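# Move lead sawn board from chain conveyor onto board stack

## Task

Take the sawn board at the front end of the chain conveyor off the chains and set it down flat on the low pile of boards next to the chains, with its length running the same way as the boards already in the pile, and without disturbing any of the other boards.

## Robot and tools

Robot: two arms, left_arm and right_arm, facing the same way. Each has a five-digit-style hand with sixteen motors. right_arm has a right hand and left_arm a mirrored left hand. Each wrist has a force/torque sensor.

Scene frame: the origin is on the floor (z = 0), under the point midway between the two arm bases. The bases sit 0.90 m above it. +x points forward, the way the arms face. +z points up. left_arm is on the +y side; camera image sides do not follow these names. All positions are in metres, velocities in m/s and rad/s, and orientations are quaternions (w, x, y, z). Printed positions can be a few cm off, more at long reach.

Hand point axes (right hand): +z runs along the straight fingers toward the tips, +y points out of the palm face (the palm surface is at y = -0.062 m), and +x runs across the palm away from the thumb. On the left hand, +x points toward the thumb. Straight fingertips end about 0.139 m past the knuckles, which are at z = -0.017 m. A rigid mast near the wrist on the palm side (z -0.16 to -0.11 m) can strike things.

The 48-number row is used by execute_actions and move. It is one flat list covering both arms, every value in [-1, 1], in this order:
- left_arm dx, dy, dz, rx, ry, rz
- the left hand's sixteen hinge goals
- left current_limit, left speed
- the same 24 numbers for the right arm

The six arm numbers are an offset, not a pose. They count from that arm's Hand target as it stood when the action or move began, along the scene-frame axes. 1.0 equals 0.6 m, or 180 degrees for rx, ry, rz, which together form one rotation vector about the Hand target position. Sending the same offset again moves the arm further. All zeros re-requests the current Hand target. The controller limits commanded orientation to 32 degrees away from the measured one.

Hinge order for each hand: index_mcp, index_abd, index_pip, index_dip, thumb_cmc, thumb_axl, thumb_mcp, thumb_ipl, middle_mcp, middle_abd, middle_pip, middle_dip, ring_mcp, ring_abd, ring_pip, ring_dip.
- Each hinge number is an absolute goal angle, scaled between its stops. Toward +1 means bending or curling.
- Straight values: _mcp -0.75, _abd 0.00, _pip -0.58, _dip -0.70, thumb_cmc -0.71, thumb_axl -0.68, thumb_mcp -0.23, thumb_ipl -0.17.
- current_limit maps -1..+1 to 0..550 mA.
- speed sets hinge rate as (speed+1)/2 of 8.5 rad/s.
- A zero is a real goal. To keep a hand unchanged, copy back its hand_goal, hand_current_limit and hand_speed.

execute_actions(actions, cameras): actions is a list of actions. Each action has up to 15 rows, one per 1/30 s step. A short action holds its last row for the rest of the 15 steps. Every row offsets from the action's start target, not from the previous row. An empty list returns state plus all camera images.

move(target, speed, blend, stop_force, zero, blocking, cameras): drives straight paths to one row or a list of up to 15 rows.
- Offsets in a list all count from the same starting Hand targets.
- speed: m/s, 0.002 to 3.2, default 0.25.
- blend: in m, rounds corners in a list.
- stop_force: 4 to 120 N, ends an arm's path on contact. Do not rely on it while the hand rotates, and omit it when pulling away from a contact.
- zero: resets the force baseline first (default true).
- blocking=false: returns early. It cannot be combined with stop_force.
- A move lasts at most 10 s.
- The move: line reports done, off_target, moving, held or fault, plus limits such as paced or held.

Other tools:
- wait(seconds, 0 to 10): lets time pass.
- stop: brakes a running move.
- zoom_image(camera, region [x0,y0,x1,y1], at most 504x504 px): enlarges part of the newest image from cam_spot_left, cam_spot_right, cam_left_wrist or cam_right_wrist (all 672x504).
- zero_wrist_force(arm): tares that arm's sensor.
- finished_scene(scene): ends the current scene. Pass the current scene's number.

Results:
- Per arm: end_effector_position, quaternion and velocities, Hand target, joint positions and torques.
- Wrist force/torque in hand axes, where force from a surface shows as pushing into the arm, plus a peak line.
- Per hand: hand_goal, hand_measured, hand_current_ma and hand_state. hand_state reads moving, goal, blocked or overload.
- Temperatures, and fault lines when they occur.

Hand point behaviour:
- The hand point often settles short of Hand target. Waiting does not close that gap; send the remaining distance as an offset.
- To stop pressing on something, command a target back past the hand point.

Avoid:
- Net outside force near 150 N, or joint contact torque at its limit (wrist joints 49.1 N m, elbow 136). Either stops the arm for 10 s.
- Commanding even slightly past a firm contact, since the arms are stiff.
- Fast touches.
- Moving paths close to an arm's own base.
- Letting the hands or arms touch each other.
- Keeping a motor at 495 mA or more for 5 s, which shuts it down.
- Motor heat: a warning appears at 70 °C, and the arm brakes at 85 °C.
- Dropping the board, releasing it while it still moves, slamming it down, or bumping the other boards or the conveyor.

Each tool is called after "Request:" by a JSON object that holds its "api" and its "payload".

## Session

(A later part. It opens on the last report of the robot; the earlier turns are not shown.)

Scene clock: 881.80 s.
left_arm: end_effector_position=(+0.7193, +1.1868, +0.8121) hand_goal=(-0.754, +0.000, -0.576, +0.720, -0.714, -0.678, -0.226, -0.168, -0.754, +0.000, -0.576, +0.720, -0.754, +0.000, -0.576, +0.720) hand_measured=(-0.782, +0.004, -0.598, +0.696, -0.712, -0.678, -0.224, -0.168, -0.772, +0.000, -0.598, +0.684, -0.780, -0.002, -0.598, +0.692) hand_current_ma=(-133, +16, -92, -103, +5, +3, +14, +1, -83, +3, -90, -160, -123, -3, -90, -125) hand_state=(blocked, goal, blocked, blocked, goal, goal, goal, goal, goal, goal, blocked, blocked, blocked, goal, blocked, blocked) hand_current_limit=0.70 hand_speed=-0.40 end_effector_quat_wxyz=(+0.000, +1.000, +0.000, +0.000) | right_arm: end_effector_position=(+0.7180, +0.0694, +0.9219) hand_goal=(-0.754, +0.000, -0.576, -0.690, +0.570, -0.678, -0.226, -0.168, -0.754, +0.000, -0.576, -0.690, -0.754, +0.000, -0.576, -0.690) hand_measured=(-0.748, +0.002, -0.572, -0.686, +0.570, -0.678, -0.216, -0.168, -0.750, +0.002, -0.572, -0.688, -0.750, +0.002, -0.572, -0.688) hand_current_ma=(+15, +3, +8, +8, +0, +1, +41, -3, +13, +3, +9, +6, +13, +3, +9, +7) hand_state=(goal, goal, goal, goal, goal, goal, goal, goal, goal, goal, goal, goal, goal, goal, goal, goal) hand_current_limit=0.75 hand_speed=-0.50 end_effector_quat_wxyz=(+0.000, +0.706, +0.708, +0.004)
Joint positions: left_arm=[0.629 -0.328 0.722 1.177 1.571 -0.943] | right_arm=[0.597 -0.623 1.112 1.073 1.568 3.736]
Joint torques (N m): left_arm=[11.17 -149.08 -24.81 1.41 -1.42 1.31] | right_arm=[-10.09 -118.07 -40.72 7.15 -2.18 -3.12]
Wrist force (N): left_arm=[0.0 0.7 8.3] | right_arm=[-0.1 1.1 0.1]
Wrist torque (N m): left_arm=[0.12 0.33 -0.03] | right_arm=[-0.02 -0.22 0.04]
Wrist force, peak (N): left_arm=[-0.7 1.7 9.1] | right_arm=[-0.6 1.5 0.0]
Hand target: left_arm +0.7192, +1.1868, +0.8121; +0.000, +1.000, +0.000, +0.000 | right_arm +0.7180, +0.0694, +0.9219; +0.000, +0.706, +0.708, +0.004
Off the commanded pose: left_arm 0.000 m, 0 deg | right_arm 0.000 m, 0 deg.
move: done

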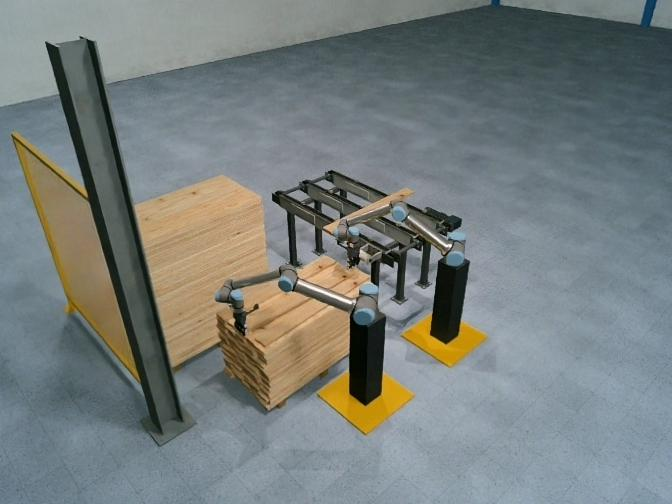

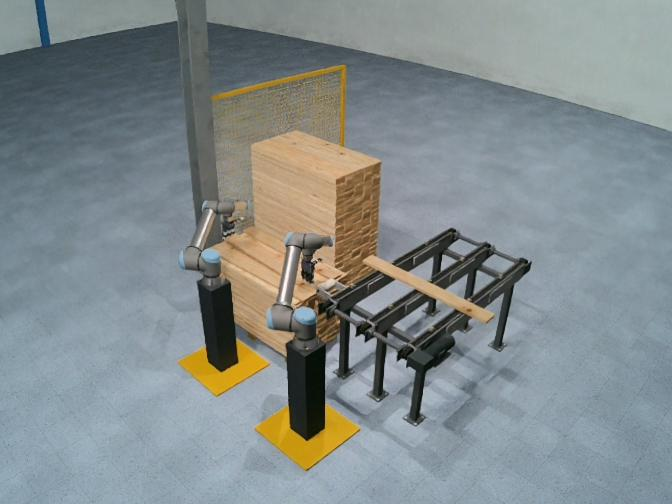

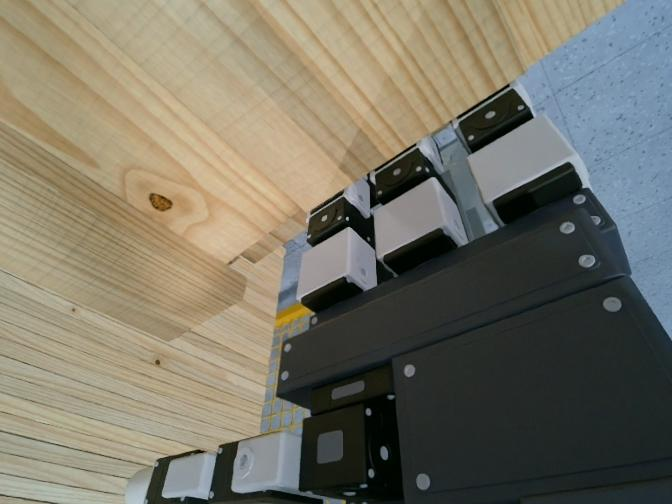

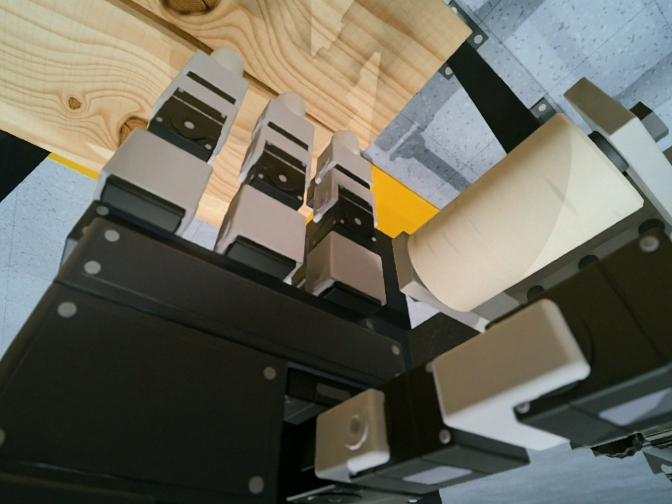

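Request:
{"api": "move", "payload": {"target": [0,0,0.035,0,0,0,-0.76,0,-0.576,0.2,-0.714,-0.678,-0.226,-0.168,-0.76,0,-0.576,0.2,-0.76,0,-0.576,0.2,0.7,-0.88,0,0,0,0,0,0,-0.754,0,-0.576,-0.69,0.571,-0.678,-0.226,-0.168,-0.754,0,-0.576,-0.69,-0.754,0,-0.576,-0.69,0.75,-0.5], "speed": 0.016, "cameras": ["cam_left_wrist"]}}

Scene clock: 889.33 s.
left_arm: end_effector_position=(+0.7192, +1.1868, +0.8329) hand_goal=(-0.760, +0.000, -0.576, +0.200, -0.714, -0.678, -0.226, -0.168, -0.760, +0.000, -0.576, +0.200, -0.760, +0.000, -0.576, +0.200) hand_measured=(-0.792, +0.000, -0.596, +0.196, -0.712, -0.678, -0.224, -0.168, -0.794, -0.002, -0.598, +0.192, -0.796, -0.002, -0.598, +0.194) hand_current_ma=(-149, -1, -81, -18, +5, +3, +14, +1, -155, -3, -90, -33, -173, -5, -91, -22) hand_state=(blocked, goal, goal, goal, goal, goal, goal, goal, blocked, goal, blocked, goal, blocked, goal, blocked, goal) hand_current_limit=0.70 hand_speed=-0.88 end_effector_quat_wxyz=(+0.000, +1.000, +0.000, +0.000) | right_arm: end_effector_position=(+0.7180, +0.0694, +0.9219) hand_goal=(-0.754, +0.000, -0.576, -0.690, +0.570, -0.678, -0.226, -0.168, -0.754, +0.000, -0.576, -0.690, -0.754, +0.000, -0.576, -0.690) hand_measured=(-0.748, +0.002, -0.572, -0.686, +0.570, -0.678, -0.216, -0.168, -0.750, +0.002, -0.572, -0.688, -0.750, +0.002, -0.572, -0.688) hand_current_ma=(+15, +3, +8, +8, +0, +1, +41, -3, +13, +3, +9, +6, +13, +3, +9, +7) hand_state=(goal, goal, goal, goal, goal, goal, goal, goal, goal, goal, goal, goal, goal, goal, goal, goal) hand_current_limit=0.75 hand_speed=-0.50 end_effector_quat_wxyz=(+0.000, +0.706, +0.708, +0.004)
Joint positions: left_arm=[0.629 -0.347 0.724 1.195 1.571 -0.943] | right_arm=[0.597 -0.623 1.112 1.073 1.568 3.736]
Joint torques (N m): left_arm=[-2.28 -147.65 -24.57 9.74 3.34 0.42] | right_arm=[-8.25 -118.94 -40.58 7.27 -1.54 -3.13]
Wrist force (N): left_arm=[-0.6 -3.5 8.0] | right_arm=[-0.6 0.9 0.4]
Wrist torque (N m): left_arm=[0.29 0.32 0.19] | right_arm=[-0.07 -0.16 -0.01]
Wrist force, peak (N): left_arm=[-1.0 -4.9 8.6] | right_arm=[-0.4 1.5 0.1]
Hand target: left_arm +0.7192, +1.1868, +0.8331; +0.000, +1.000, +0.000, +0.000 | right_arm +0.7180, +0.0694, +0.9219; +0.000, +0.706, +0.708, +0.004
Off the commanded pose: left_arm 0.000 m, 0 deg | right_arm 0.000 m, 0 deg.
move: done
Images, in order (width x height): cam_left_wrist 672x504.

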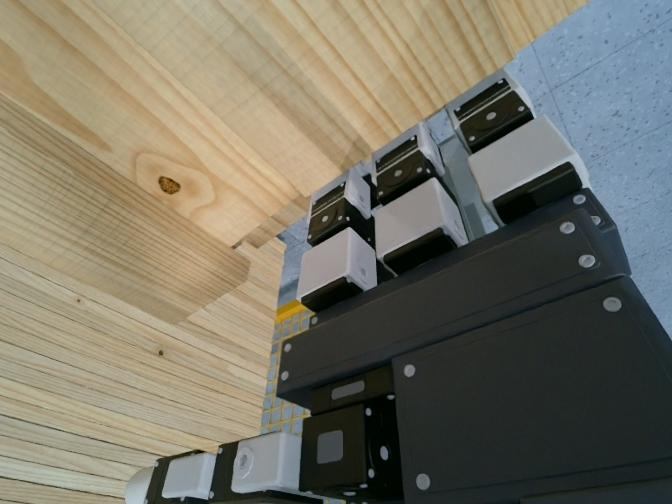

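Request:
{"api": "move", "payload": {"target": [-0.008,0.045,0.007,0,0,0,-0.76,0,-0.576,0.08,-0.714,-0.678,-0.226,-0.168,-0.76,0,-0.576,0.08,-0.76,0,-0.576,0.08,0.7,-0.9,0,0,0,0,0,0,-0.754,0,-0.576,-0.69,0.571,-0.678,-0.226,-0.168,-0.754,0,-0.576,-0.69,-0.754,0,-0.576,-0.69,0.75,-0.5], "speed": 0.03, "cameras": ["cam_left_wrist"]}}

Scene clock: 897.60 s.
left_arm: end_effector_position=(+0.7144, +1.2138, +0.8373) hand_goal=(-0.760, +0.000, -0.576, +0.080, -0.714, -0.678, -0.226, -0.168, -0.760, +0.000, -0.576, +0.080, -0.760, +0.000, -0.576, +0.080) hand_measured=(-0.784, -0.002, -0.592, +0.068, -0.712, -0.678, -0.224, -0.168, -0.784, -0.002, -0.594, +0.066, -0.784, -0.002, -0.596, +0.066) hand_current_ma=(-110, -5, -69, -46, +5, +3, +14, +1, -111, -4, -73, -60, -112, -6, -84, -56) hand_state=(blocked, goal, goal, goal, goal, goal, goal, goal, blocked, goal, goal, goal, blocked, goal, goal, goal) hand_current_limit=0.70 hand_speed=-0.90 end_effector_quat_wxyz=(+0.000, +1.000, +0.000, +0.000) | right_arm: end_effector_position=(+0.7180, +0.0694, +0.9219) hand_goal=(-0.754, +0.000, -0.576, -0.690, +0.570, -0.678, -0.226, -0.168, -0.754, +0.000, -0.576, -0.690, -0.754, +0.000, -0.576, -0.690) hand_measured=(-0.748, +0.002, -0.572, -0.686, +0.570, -0.678, -0.216, -0.168, -0.750, +0.002, -0.572, -0.688, -0.750, +0.002, -0.572, -0.688) hand_current_ma=(+15, +3, +8, +8, +0, +1, +41, -3, +13, +3, +9, +6, +13, +3, +9, +7) hand_state=(goal, goal, goal, goal, goal, goal, goal, goal, goal, goal, goal, goal, goal, goal, goal, goal) hand_current_limit=0.75 hand_speed=-0.50 end_effector_quat_wxyz=(+0.000, +0.706, +0.708, +0.004)
Joint positions: left_arm=[0.653 -0.311 0.64 1.242 1.571 -0.918] | right_arm=[0.597 -0.623 1.112 1.073 1.568 3.736]
Joint torques (N m): left_arm=[11.63 -105.07 -46.88 8.12 0.97 1.04] | right_arm=[-9.68 -115.27 -40.61 7.24 -1.72 -2.9]
Wrist force (N): left_arm=[0.0 0.0 0.2] | right_arm=[-0.3 1.2 0.2]
Wrist torque (N m): left_arm=[0.55 0.13 0.04] | right_arm=[0.00 -0.19 0.02]
Wrist force, peak (N): left_arm=[-0.4 5.0 8.2] | right_arm=[-0.2 1.5 0.3]
Hand target: left_arm +0.7144, +1.2138, +0.8373; +0.000, +1.000, +0.000, +0.000 | right_arm +0.7180, +0.0694, +0.9219; +0.000, +0.706, +0.708, +0.004
Off the commanded pose: left_arm 0.000 m, 0 deg | right_arm 0.000 m, 0 deg.
move: done
Images, in order (width x height): cam_left_wrist 672x504.

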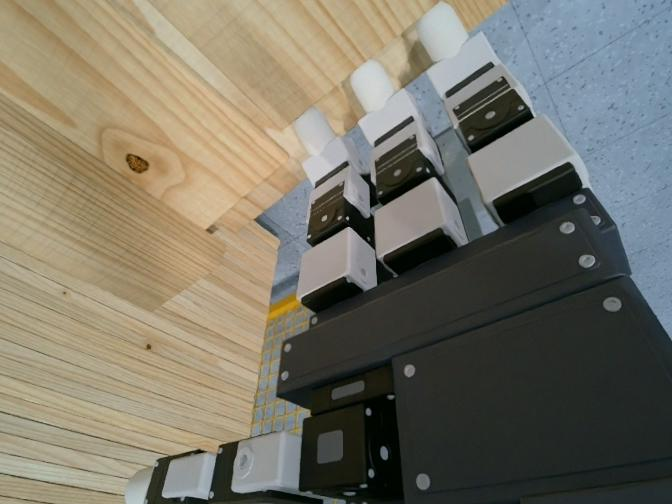

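Request:
{"api": "move", "payload": {"target": [[-0.008,0.01,0.02,0,0,0,-0.76,0,-0.576,-0.2,-0.714,-0.678,-0.226,-0.168,-0.76,0,-0.576,-0.2,-0.76,0,-0.576,-0.2,0.7,-0.7,0,0,0,0,0,0,-0.754,0,-0.576,-0.69,0.571,-0.678,-0.226,-0.168,-0.754,0,-0.576,-0.69,-0.754,0,-0.576,-0.69,0.75,-0.5],[-0.03,-0.03,0.25,0,0,0,-0.76,0,-0.576,-0.2,-0.714,-0.678,-0.226,-0.168,-0.76,0,-0.576,-0.2,-0.76,0,-0.576,-0.2,0.7,-0.7,0,0.1,0.25,0,0,0,-0.754,0,-0.576,-0.69,0.571,-0.678,-0.226,-0.168,-0.754,0,-0.576,-0.69,-0.754,0,-0.576,-0.69,0.75,-0.5]], "speed": [0.03,0.12], "cameras": ["all"]}}

Scene clock: 907.20 s.
left_arm: end_effector_position=(+0.6964, +1.1958, +0.9872) hand_goal=(-0.760, +0.000, -0.576, -0.200, -0.714, -0.678, -0.226, -0.168, -0.760, +0.000, -0.576, -0.200, -0.760, +0.000, -0.576, -0.200) hand_measured=(-0.762, -0.002, -0.578, -0.198, -0.712, -0.678, -0.224, -0.168, -0.762, -0.002, -0.578, -0.198, -0.762, -0.002, -0.578, -0.198) hand_current_ma=(-5, -5, -9, +8, +5, +3, +14, +1, -5, -4, -9, +10, -5, -6, -10, +9) hand_state=(goal, goal, goal, goal, goal, goal, goal, goal, goal, goal, goal, goal, goal, goal, goal, goal) hand_current_limit=0.70 hand_speed=-0.70 end_effector_quat_wxyz=(+0.000, +1.000, +0.000, +0.000) | right_arm: end_effector_position=(+0.7180, +0.1293, +1.0719) hand_goal=(-0.754, +0.000, -0.576, -0.690, +0.570, -0.678, -0.226, -0.168, -0.754, +0.000, -0.576, -0.690, -0.754, +0.000, -0.576, -0.690) hand_measured=(-0.748, +0.002, -0.572, -0.686, +0.570, -0.678, -0.216, -0.168, -0.750, +0.002, -0.572, -0.688, -0.750, +0.002, -0.572, -0.688) hand_current_ma=(+15, +3, +8, +8, +0, +1, +40, -3, +13, +3, +9, +6, +13, +3, +9, +7) hand_state=(goal, goal, goal, goal, goal, goal, goal, goal, goal, goal, goal, goal, goal, goal, goal, goal) hand_current_limit=0.75 hand_speed=-0.50 end_effector_quat_wxyz=(+0.000, +0.706, +0.708, +0.004)
Joint positions: left_arm=[0.65 -0.484 0.717 1.338 1.571 -0.921] | right_arm=[0.651 -0.644 0.873 1.334 1.569 3.79]
Joint torques (N m): left_arm=[-12.92 -138.45 -23.88 7.35 0.63 -2.87] | right_arm=[10.56 -81.86 -44.75 7.05 3.82 3.13]
Wrist force (N): left_arm=[-0.6 1.4 -1.5] | right_arm=[-0.5 0.9 -0.1]
Wrist torque (N m): left_arm=[0.40 0.07 0.12] | right_arm=[-0.02 -0.08 -0.17]
Wrist force, peak (N): left_arm=[-0.4 2.0 -2.7] | right_arm=[-0.8 1.7 1.1]
Hand target: left_arm +0.6964, +1.1958, +0.9873; +0.000, +1.000, +0.000, +0.000 | right_arm +0.7180, +0.1294, +1.0719; +0.000, +0.706, +0.708, +0.004
Off the commanded pose: left_arm 0.000 m, 0 deg | right_arm 0.000 m, 0 deg.
move: done

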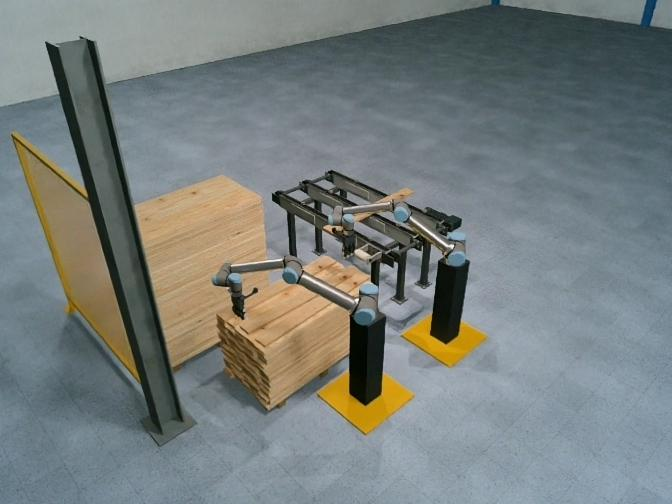

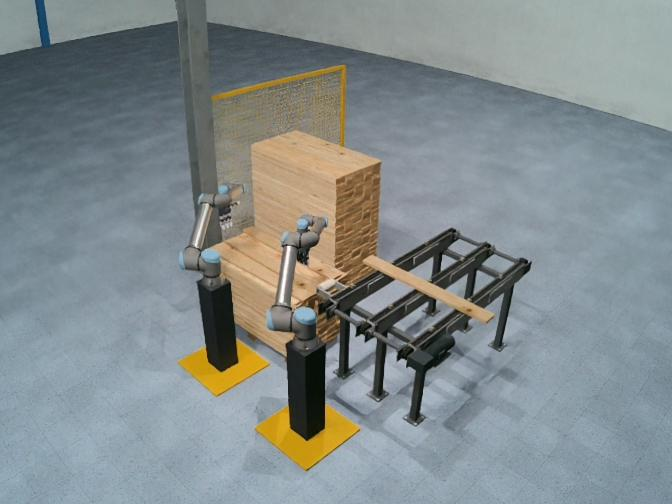

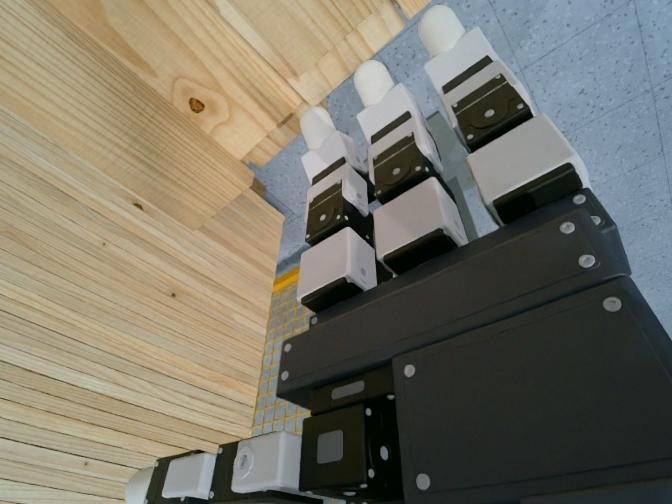

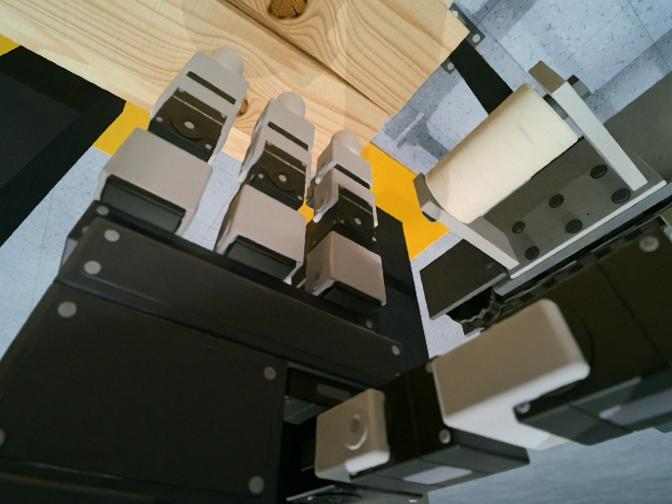

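Request:
{"api": "zoom_image", "payload": {"camera": "cam_spot_left", "region": [205, 240, 385, 420]}}

Request:
{"api": "zoom_image", "payload": {"camera": "cam_spot_right", "region": [200, 210, 370, 340]}}

Request:
{"api": "zoom_image", "payload": {"camera": "cam_right_wrist", "region": [200, 0, 500, 160]}}

Request:
{"api": "zoom_image", "payload": {"camera": "cam_left_wrist", "region": [0, 0, 450, 250]}}

Scaled by 2.800.

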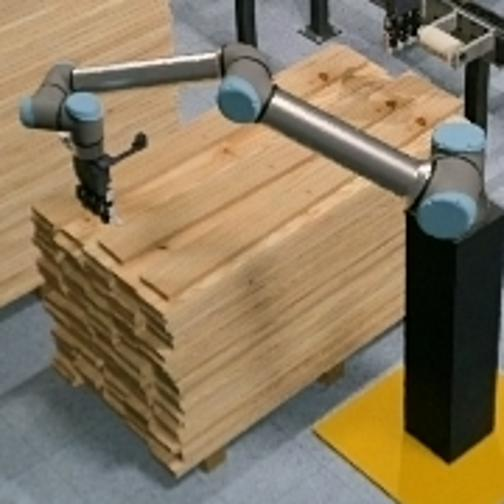

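Scaled by 2.965.

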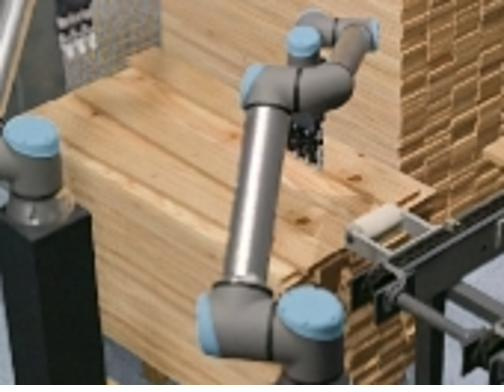

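Scaled by 1.680.

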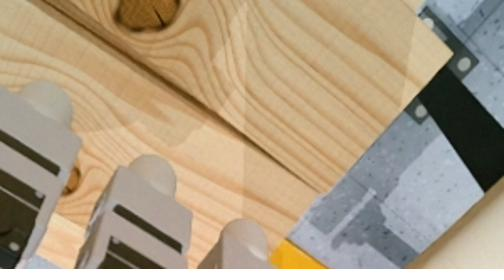

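Scaled by 1.120.

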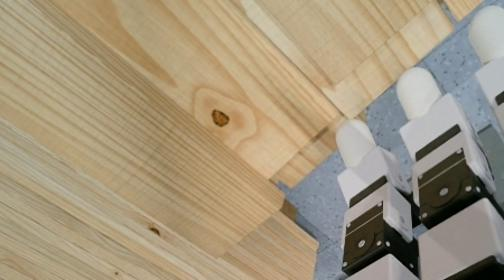

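Request:
{"api": "zoom_image", "payload": {"camera": "cam_spot_left", "region": [215, 245, 365, 350]}}

Scaled by 3.360.

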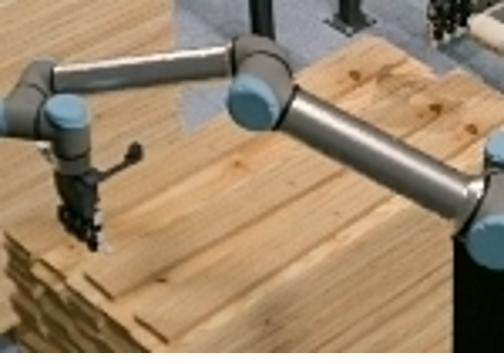

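Request:
{"api": "move", "payload": {"target": [-0.45,-0.1,0.1,0,0,0,-0.76,0,-0.576,-0.2,-0.714,-0.678,-0.226,-0.168,-0.76,0,-0.576,-0.2,-0.76,0,-0.576,-0.2,0.7,-0.7,-0.4,-0.2,0.1,0,0,0,-0.754,0,-0.576,-0.69,0.571,-0.678,-0.226,-0.168,-0.754,0,-0.576,-0.69,-0.754,0,-0.576,-0.69,0.75,-0.5], "speed": 0.25, "cameras": ["cam_spot_left","cam_spot_right"]}}

Request:
{"api": "zoom_image", "payload": {"camera": "cam_spot_left", "region": [215, 245, 365, 350]}}

Request:
{"api": "zoom_image", "payload": {"camera": "cam_spot_right", "region": [205, 215, 355, 320]}}

Scene clock: 929.17 s.
left_arm: end_effector_position=(+0.4265, +1.1358, +1.0472) hand_goal=(-0.760, +0.000, -0.576, -0.200, -0.714, -0.678, -0.226, -0.168, -0.760, +0.000, -0.576, -0.200, -0.760, +0.000, -0.576, -0.200) hand_measured=(-0.762, -0.002, -0.578, -0.198, -0.712, -0.678, -0.224, -0.168, -0.762, -0.002, -0.578, -0.198, -0.762, -0.002, -0.578, -0.198) hand_current_ma=(-4, -5, -8, +8, +5, +3, +14, +1, -4, -4, -8, +10, -4, -6, -9, +9) hand_state=(goal, goal, goal, goal, goal, goal, goal, goal, goal, goal, goal, goal, goal, goal, goal, goal) hand_current_limit=0.70 hand_speed=-0.70 end_effector_quat_wxyz=(+0.000, +1.000, +0.000, +0.000) | right_arm: end_effector_position=(+0.4781, +0.0094, +1.1319) hand_goal=(-0.754, +0.000, -0.576, -0.690, +0.570, -0.678, -0.226, -0.168, -0.754, +0.000, -0.576, -0.690, -0.754, +0.000, -0.576, -0.690) hand_measured=(-0.750, +0.002, -0.572, -0.686, +0.570, -0.678, -0.216, -0.168, -0.752, +0.002, -0.572, -0.688, -0.752, +0.002, -0.572, -0.688) hand_current_ma=(+9, +3, +8, +8, +0, +1, +40, -3, +8, +3, +8, +6, +8, +3, +9, +7) hand_state=(goal, goal, goal, goal, goal, goal, goal, goal, goal, goal, goal, goal, goal, goal, goal, goal) hand_current_limit=0.75 hand_speed=-0.50 end_effector_quat_wxyz=(+0.000, +0.706, +0.708, +0.004)
Joint positions: left_arm=[0.805 -0.904 1.394 1.082 1.571 -0.767] | right_arm=[0.726 -1.093 1.537 1.118 1.57 3.865]
Joint torques (N m): left_arm=[12.84 -108.61 -20.48 -0.23 0.9 1.13] | right_arm=[10.79 -92.12 -27.04 2.25 1.71 3.2]
Wrist force (N): left_arm=[-1.1 1.2 -2.1] | right_arm=[-0.4 0.9 0.1]
Wrist torque (N m): left_arm=[0.41 0.03 -0.11] | right_arm=[0.02 -0.08 -0.16]
Wrist force, peak (N): left_arm=[-3.0 1.3 -1.9] | right_arm=[0.0 2.4 0.2]
Hand target: left_arm +0.4264, +1.1358, +1.0473; +0.000, +1.000, +0.000, +0.000 | right_arm +0.4780, +0.0094, +1.1319; +0.000, +0.706, +0.708, +0.004
Off the commanded pose: left_arm 0.000 m, 0 deg | right_arm 0.000 m, 0 deg.
move: done
Images, in order (width x height): cam_spot_left 672x504, cam_spot_right 672x504.

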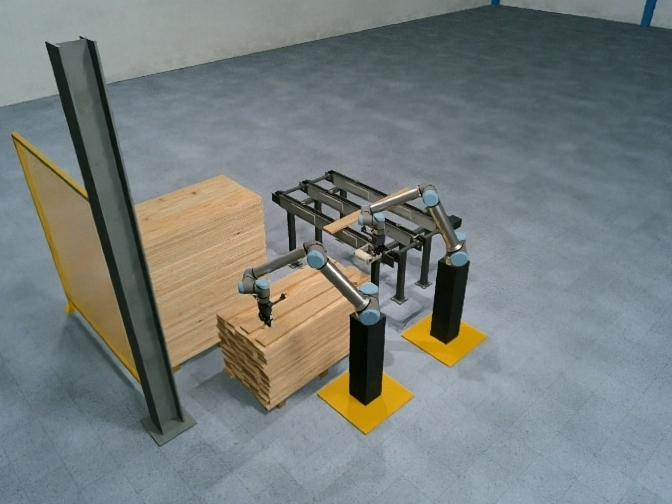

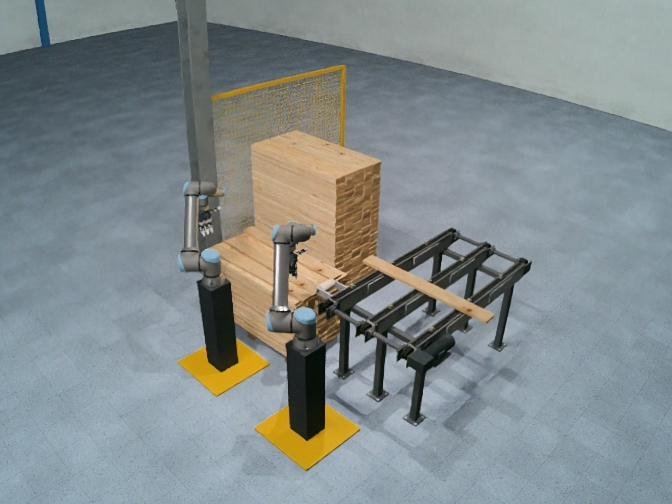

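Scaled by 3.360.

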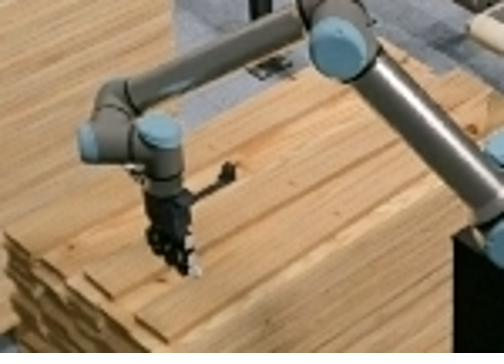

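Scaled by 3.360.

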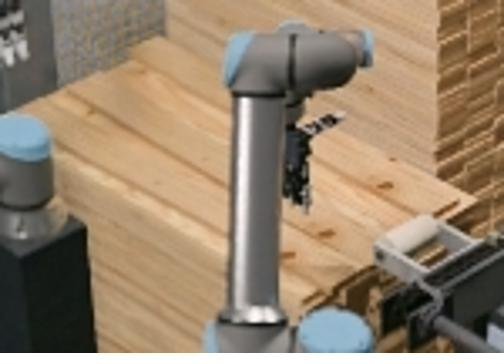

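Request:
{"api": "zoom_image", "payload": {"camera": "cam_spot_left", "region": [210, 290, 290, 370]}}

Request:
{"api": "zoom_image", "payload": {"camera": "cam_spot_right", "region": [285, 240, 365, 320]}}

Scaled by 6.300.

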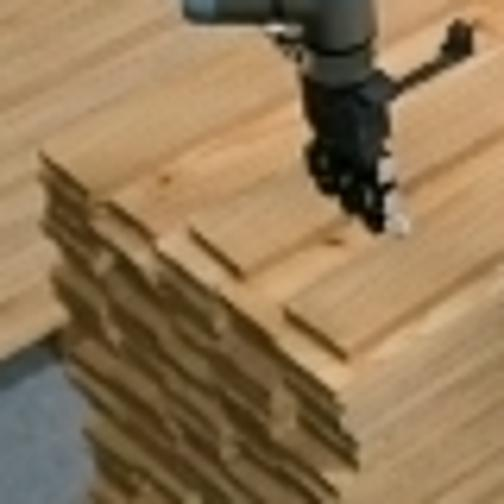

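Scaled by 6.300.

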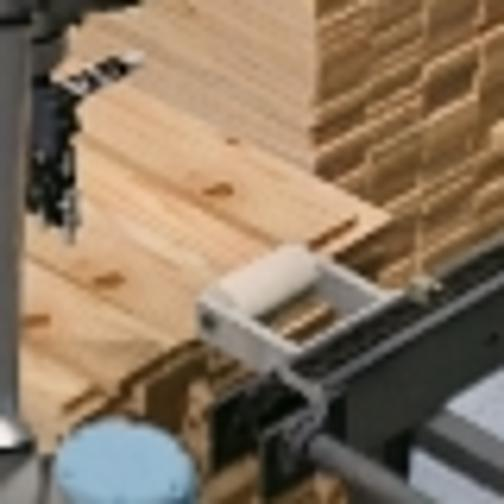

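Request:
{"api": "zoom_image", "payload": {"camera": "cam_spot_right", "region": [285, 270, 335, 320]}}

Request:
{"api": "zoom_image", "payload": {"camera": "cam_spot_right", "region": [215, 215, 275, 275]}}

Scaled by 10.080.

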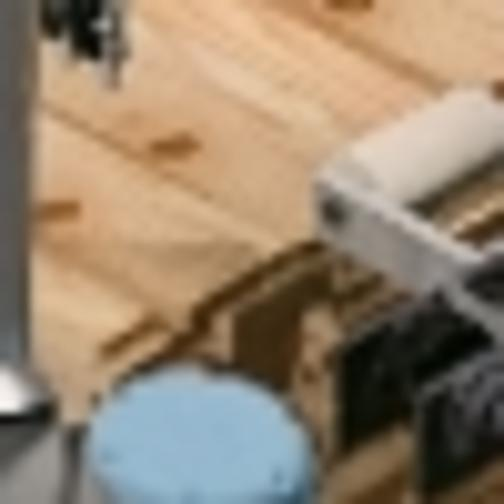

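Scaled by 8.400.

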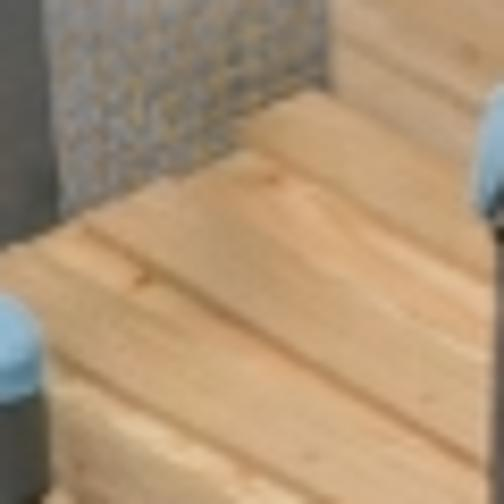

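Request:
{"api": "zoom_image", "payload": {"camera": "cam_spot_left", "region": [300, 250, 380, 330]}}

Request:
{"api": "zoom_image", "payload": {"camera": "cam_spot_right", "region": [270, 255, 320, 305]}}

Scaled by 6.300.

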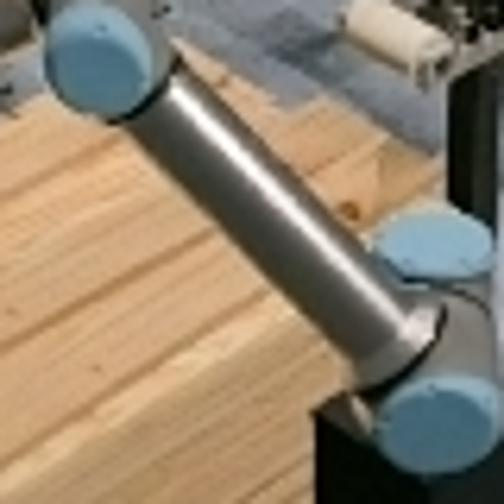

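Scaled by 10.080.

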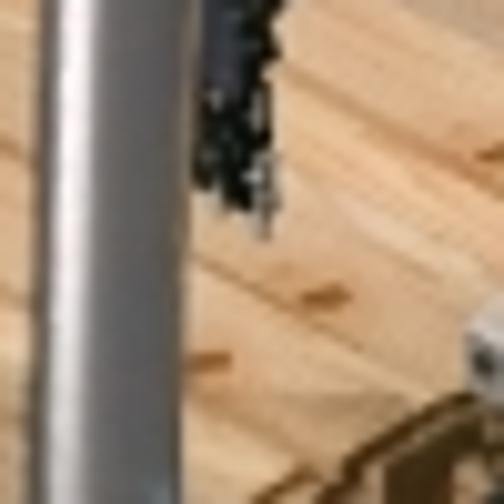

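Request:
{"api": "move", "payload": {"target": [0,0,0,0,0,0,-0.76,0,-0.576,-0.2,-0.714,-0.678,-0.226,-0.168,-0.76,0,-0.576,-0.2,-0.76,0,-0.576,-0.2,0.7,-0.7,0.5,0.25,-0.25,0,0,0,-0.754,0,-0.576,-0.69,0.571,-0.678,-0.226,-0.168,-0.754,0,-0.576,-0.69,-0.754,0,-0.576,-0.69,0.75,-0.5], "speed": 0.3, "cameras": ["cam_right_wrist"]}}

Request:
{"api": "zoom_image", "payload": {"camera": "cam_right_wrist", "region": [200, 0, 600, 250]}}

Scene clock: 975.20 s.
left_arm: end_effector_position=(+0.4264, +1.1358, +1.0473) hand_goal=(-0.760, +0.000, -0.576, -0.200, -0.714, -0.678, -0.226, -0.168, -0.760, +0.000, -0.576, -0.200, -0.760, +0.000, -0.576, -0.200) hand_measured=(-0.762, -0.002, -0.578, -0.198, -0.712, -0.678, -0.224, -0.168, -0.762, -0.002, -0.578, -0.198, -0.762, -0.002, -0.578, -0.198) hand_current_ma=(-4, -5, -8, +8, +5, +3, +14, +1, -4, -4, -8, +10, -4, -6, -9, +9) hand_state=(goal, goal, goal, goal, goal, goal, goal, goal, goal, goal, goal, goal, goal, goal, goal, goal) hand_current_limit=0.70 hand_speed=-0.70 end_effector_quat_wxyz=(+0.000, +1.000, +0.000, +0.000) | right_arm: end_effector_position=(+0.7780, +0.1593, +0.9819) hand_goal=(-0.754, +0.000, -0.576, -0.690, +0.570, -0.678, -0.226, -0.168, -0.754, +0.000, -0.576, -0.690, -0.754, +0.000, -0.576, -0.690) hand_measured=(-0.752, +0.002, -0.574, -0.686, +0.570, -0.678, -0.216, -0.168, -0.752, +0.002, -0.572, -0.688, -0.752, +0.002, -0.572, -0.688) hand_current_ma=(+8, +3, +8, +8, +0, +1, +40, -3, +7, +3, +8, +6, +6, +3, +8, +7) hand_state=(goal, goal, goal, goal, goal, goal, goal, goal, goal, goal, goal, goal, goal, goal, goal, goal) hand_current_limit=0.75 hand_speed=-0.50 end_effector_quat_wxyz=(+0.000, +0.706, +0.708, +0.004)
Joint positions: left_arm=[0.805 -0.904 1.394 1.082 1.571 -0.766] | right_arm=[0.638 -0.452 0.661 1.353 1.569 3.778]
Joint torques (N m): left_arm=[11.64 -105.9 -20.47 -0.02 1.58 0.49] | right_arm=[6.04 -93.11 -44.85 7.64 3.68 3.04]
Wrist force (N): left_arm=[-0.9 0.7 -1.2] | right_arm=[-0.6 1.2 -0.2]
Wrist torque (N m): left_arm=[0.26 0.02 -0.09] | right_arm=[0.01 -0.06 -0.18]
Wrist force, peak (N): left_arm=[-1.8 1.3 -1.5] | right_arm=[0.2 2.5 1.0]
Hand target: left_arm +0.4264, +1.1358, +1.0473; +0.000, +1.000, +0.000, +0.000 | right_arm +0.7780, +0.1594, +0.9819; +0.000, +0.706, +0.708, +0.004
Off the commanded pose: left_arm 0.000 m, 0 deg | right_arm 0.000 m, 0 deg.
move: done
Images, in order (width x height): cam_right_wrist 672x504.

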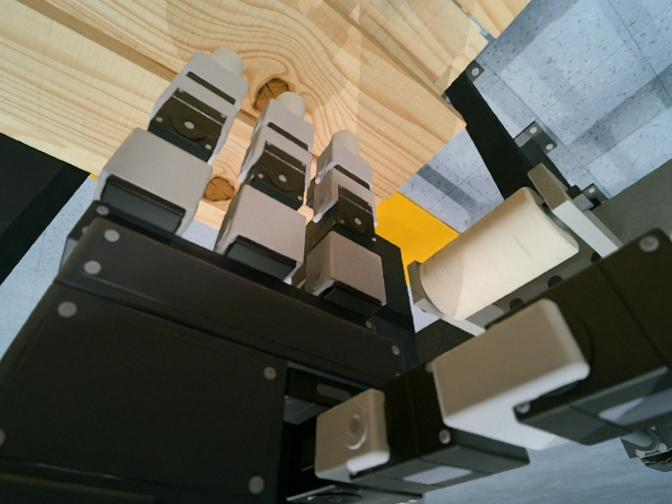

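Scaled by 1.260.

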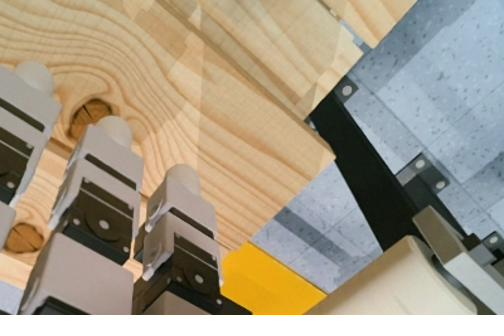

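Request:
{"api": "finished_scene", "payload": {"scene": 2}}

The scene is finished: the task was done.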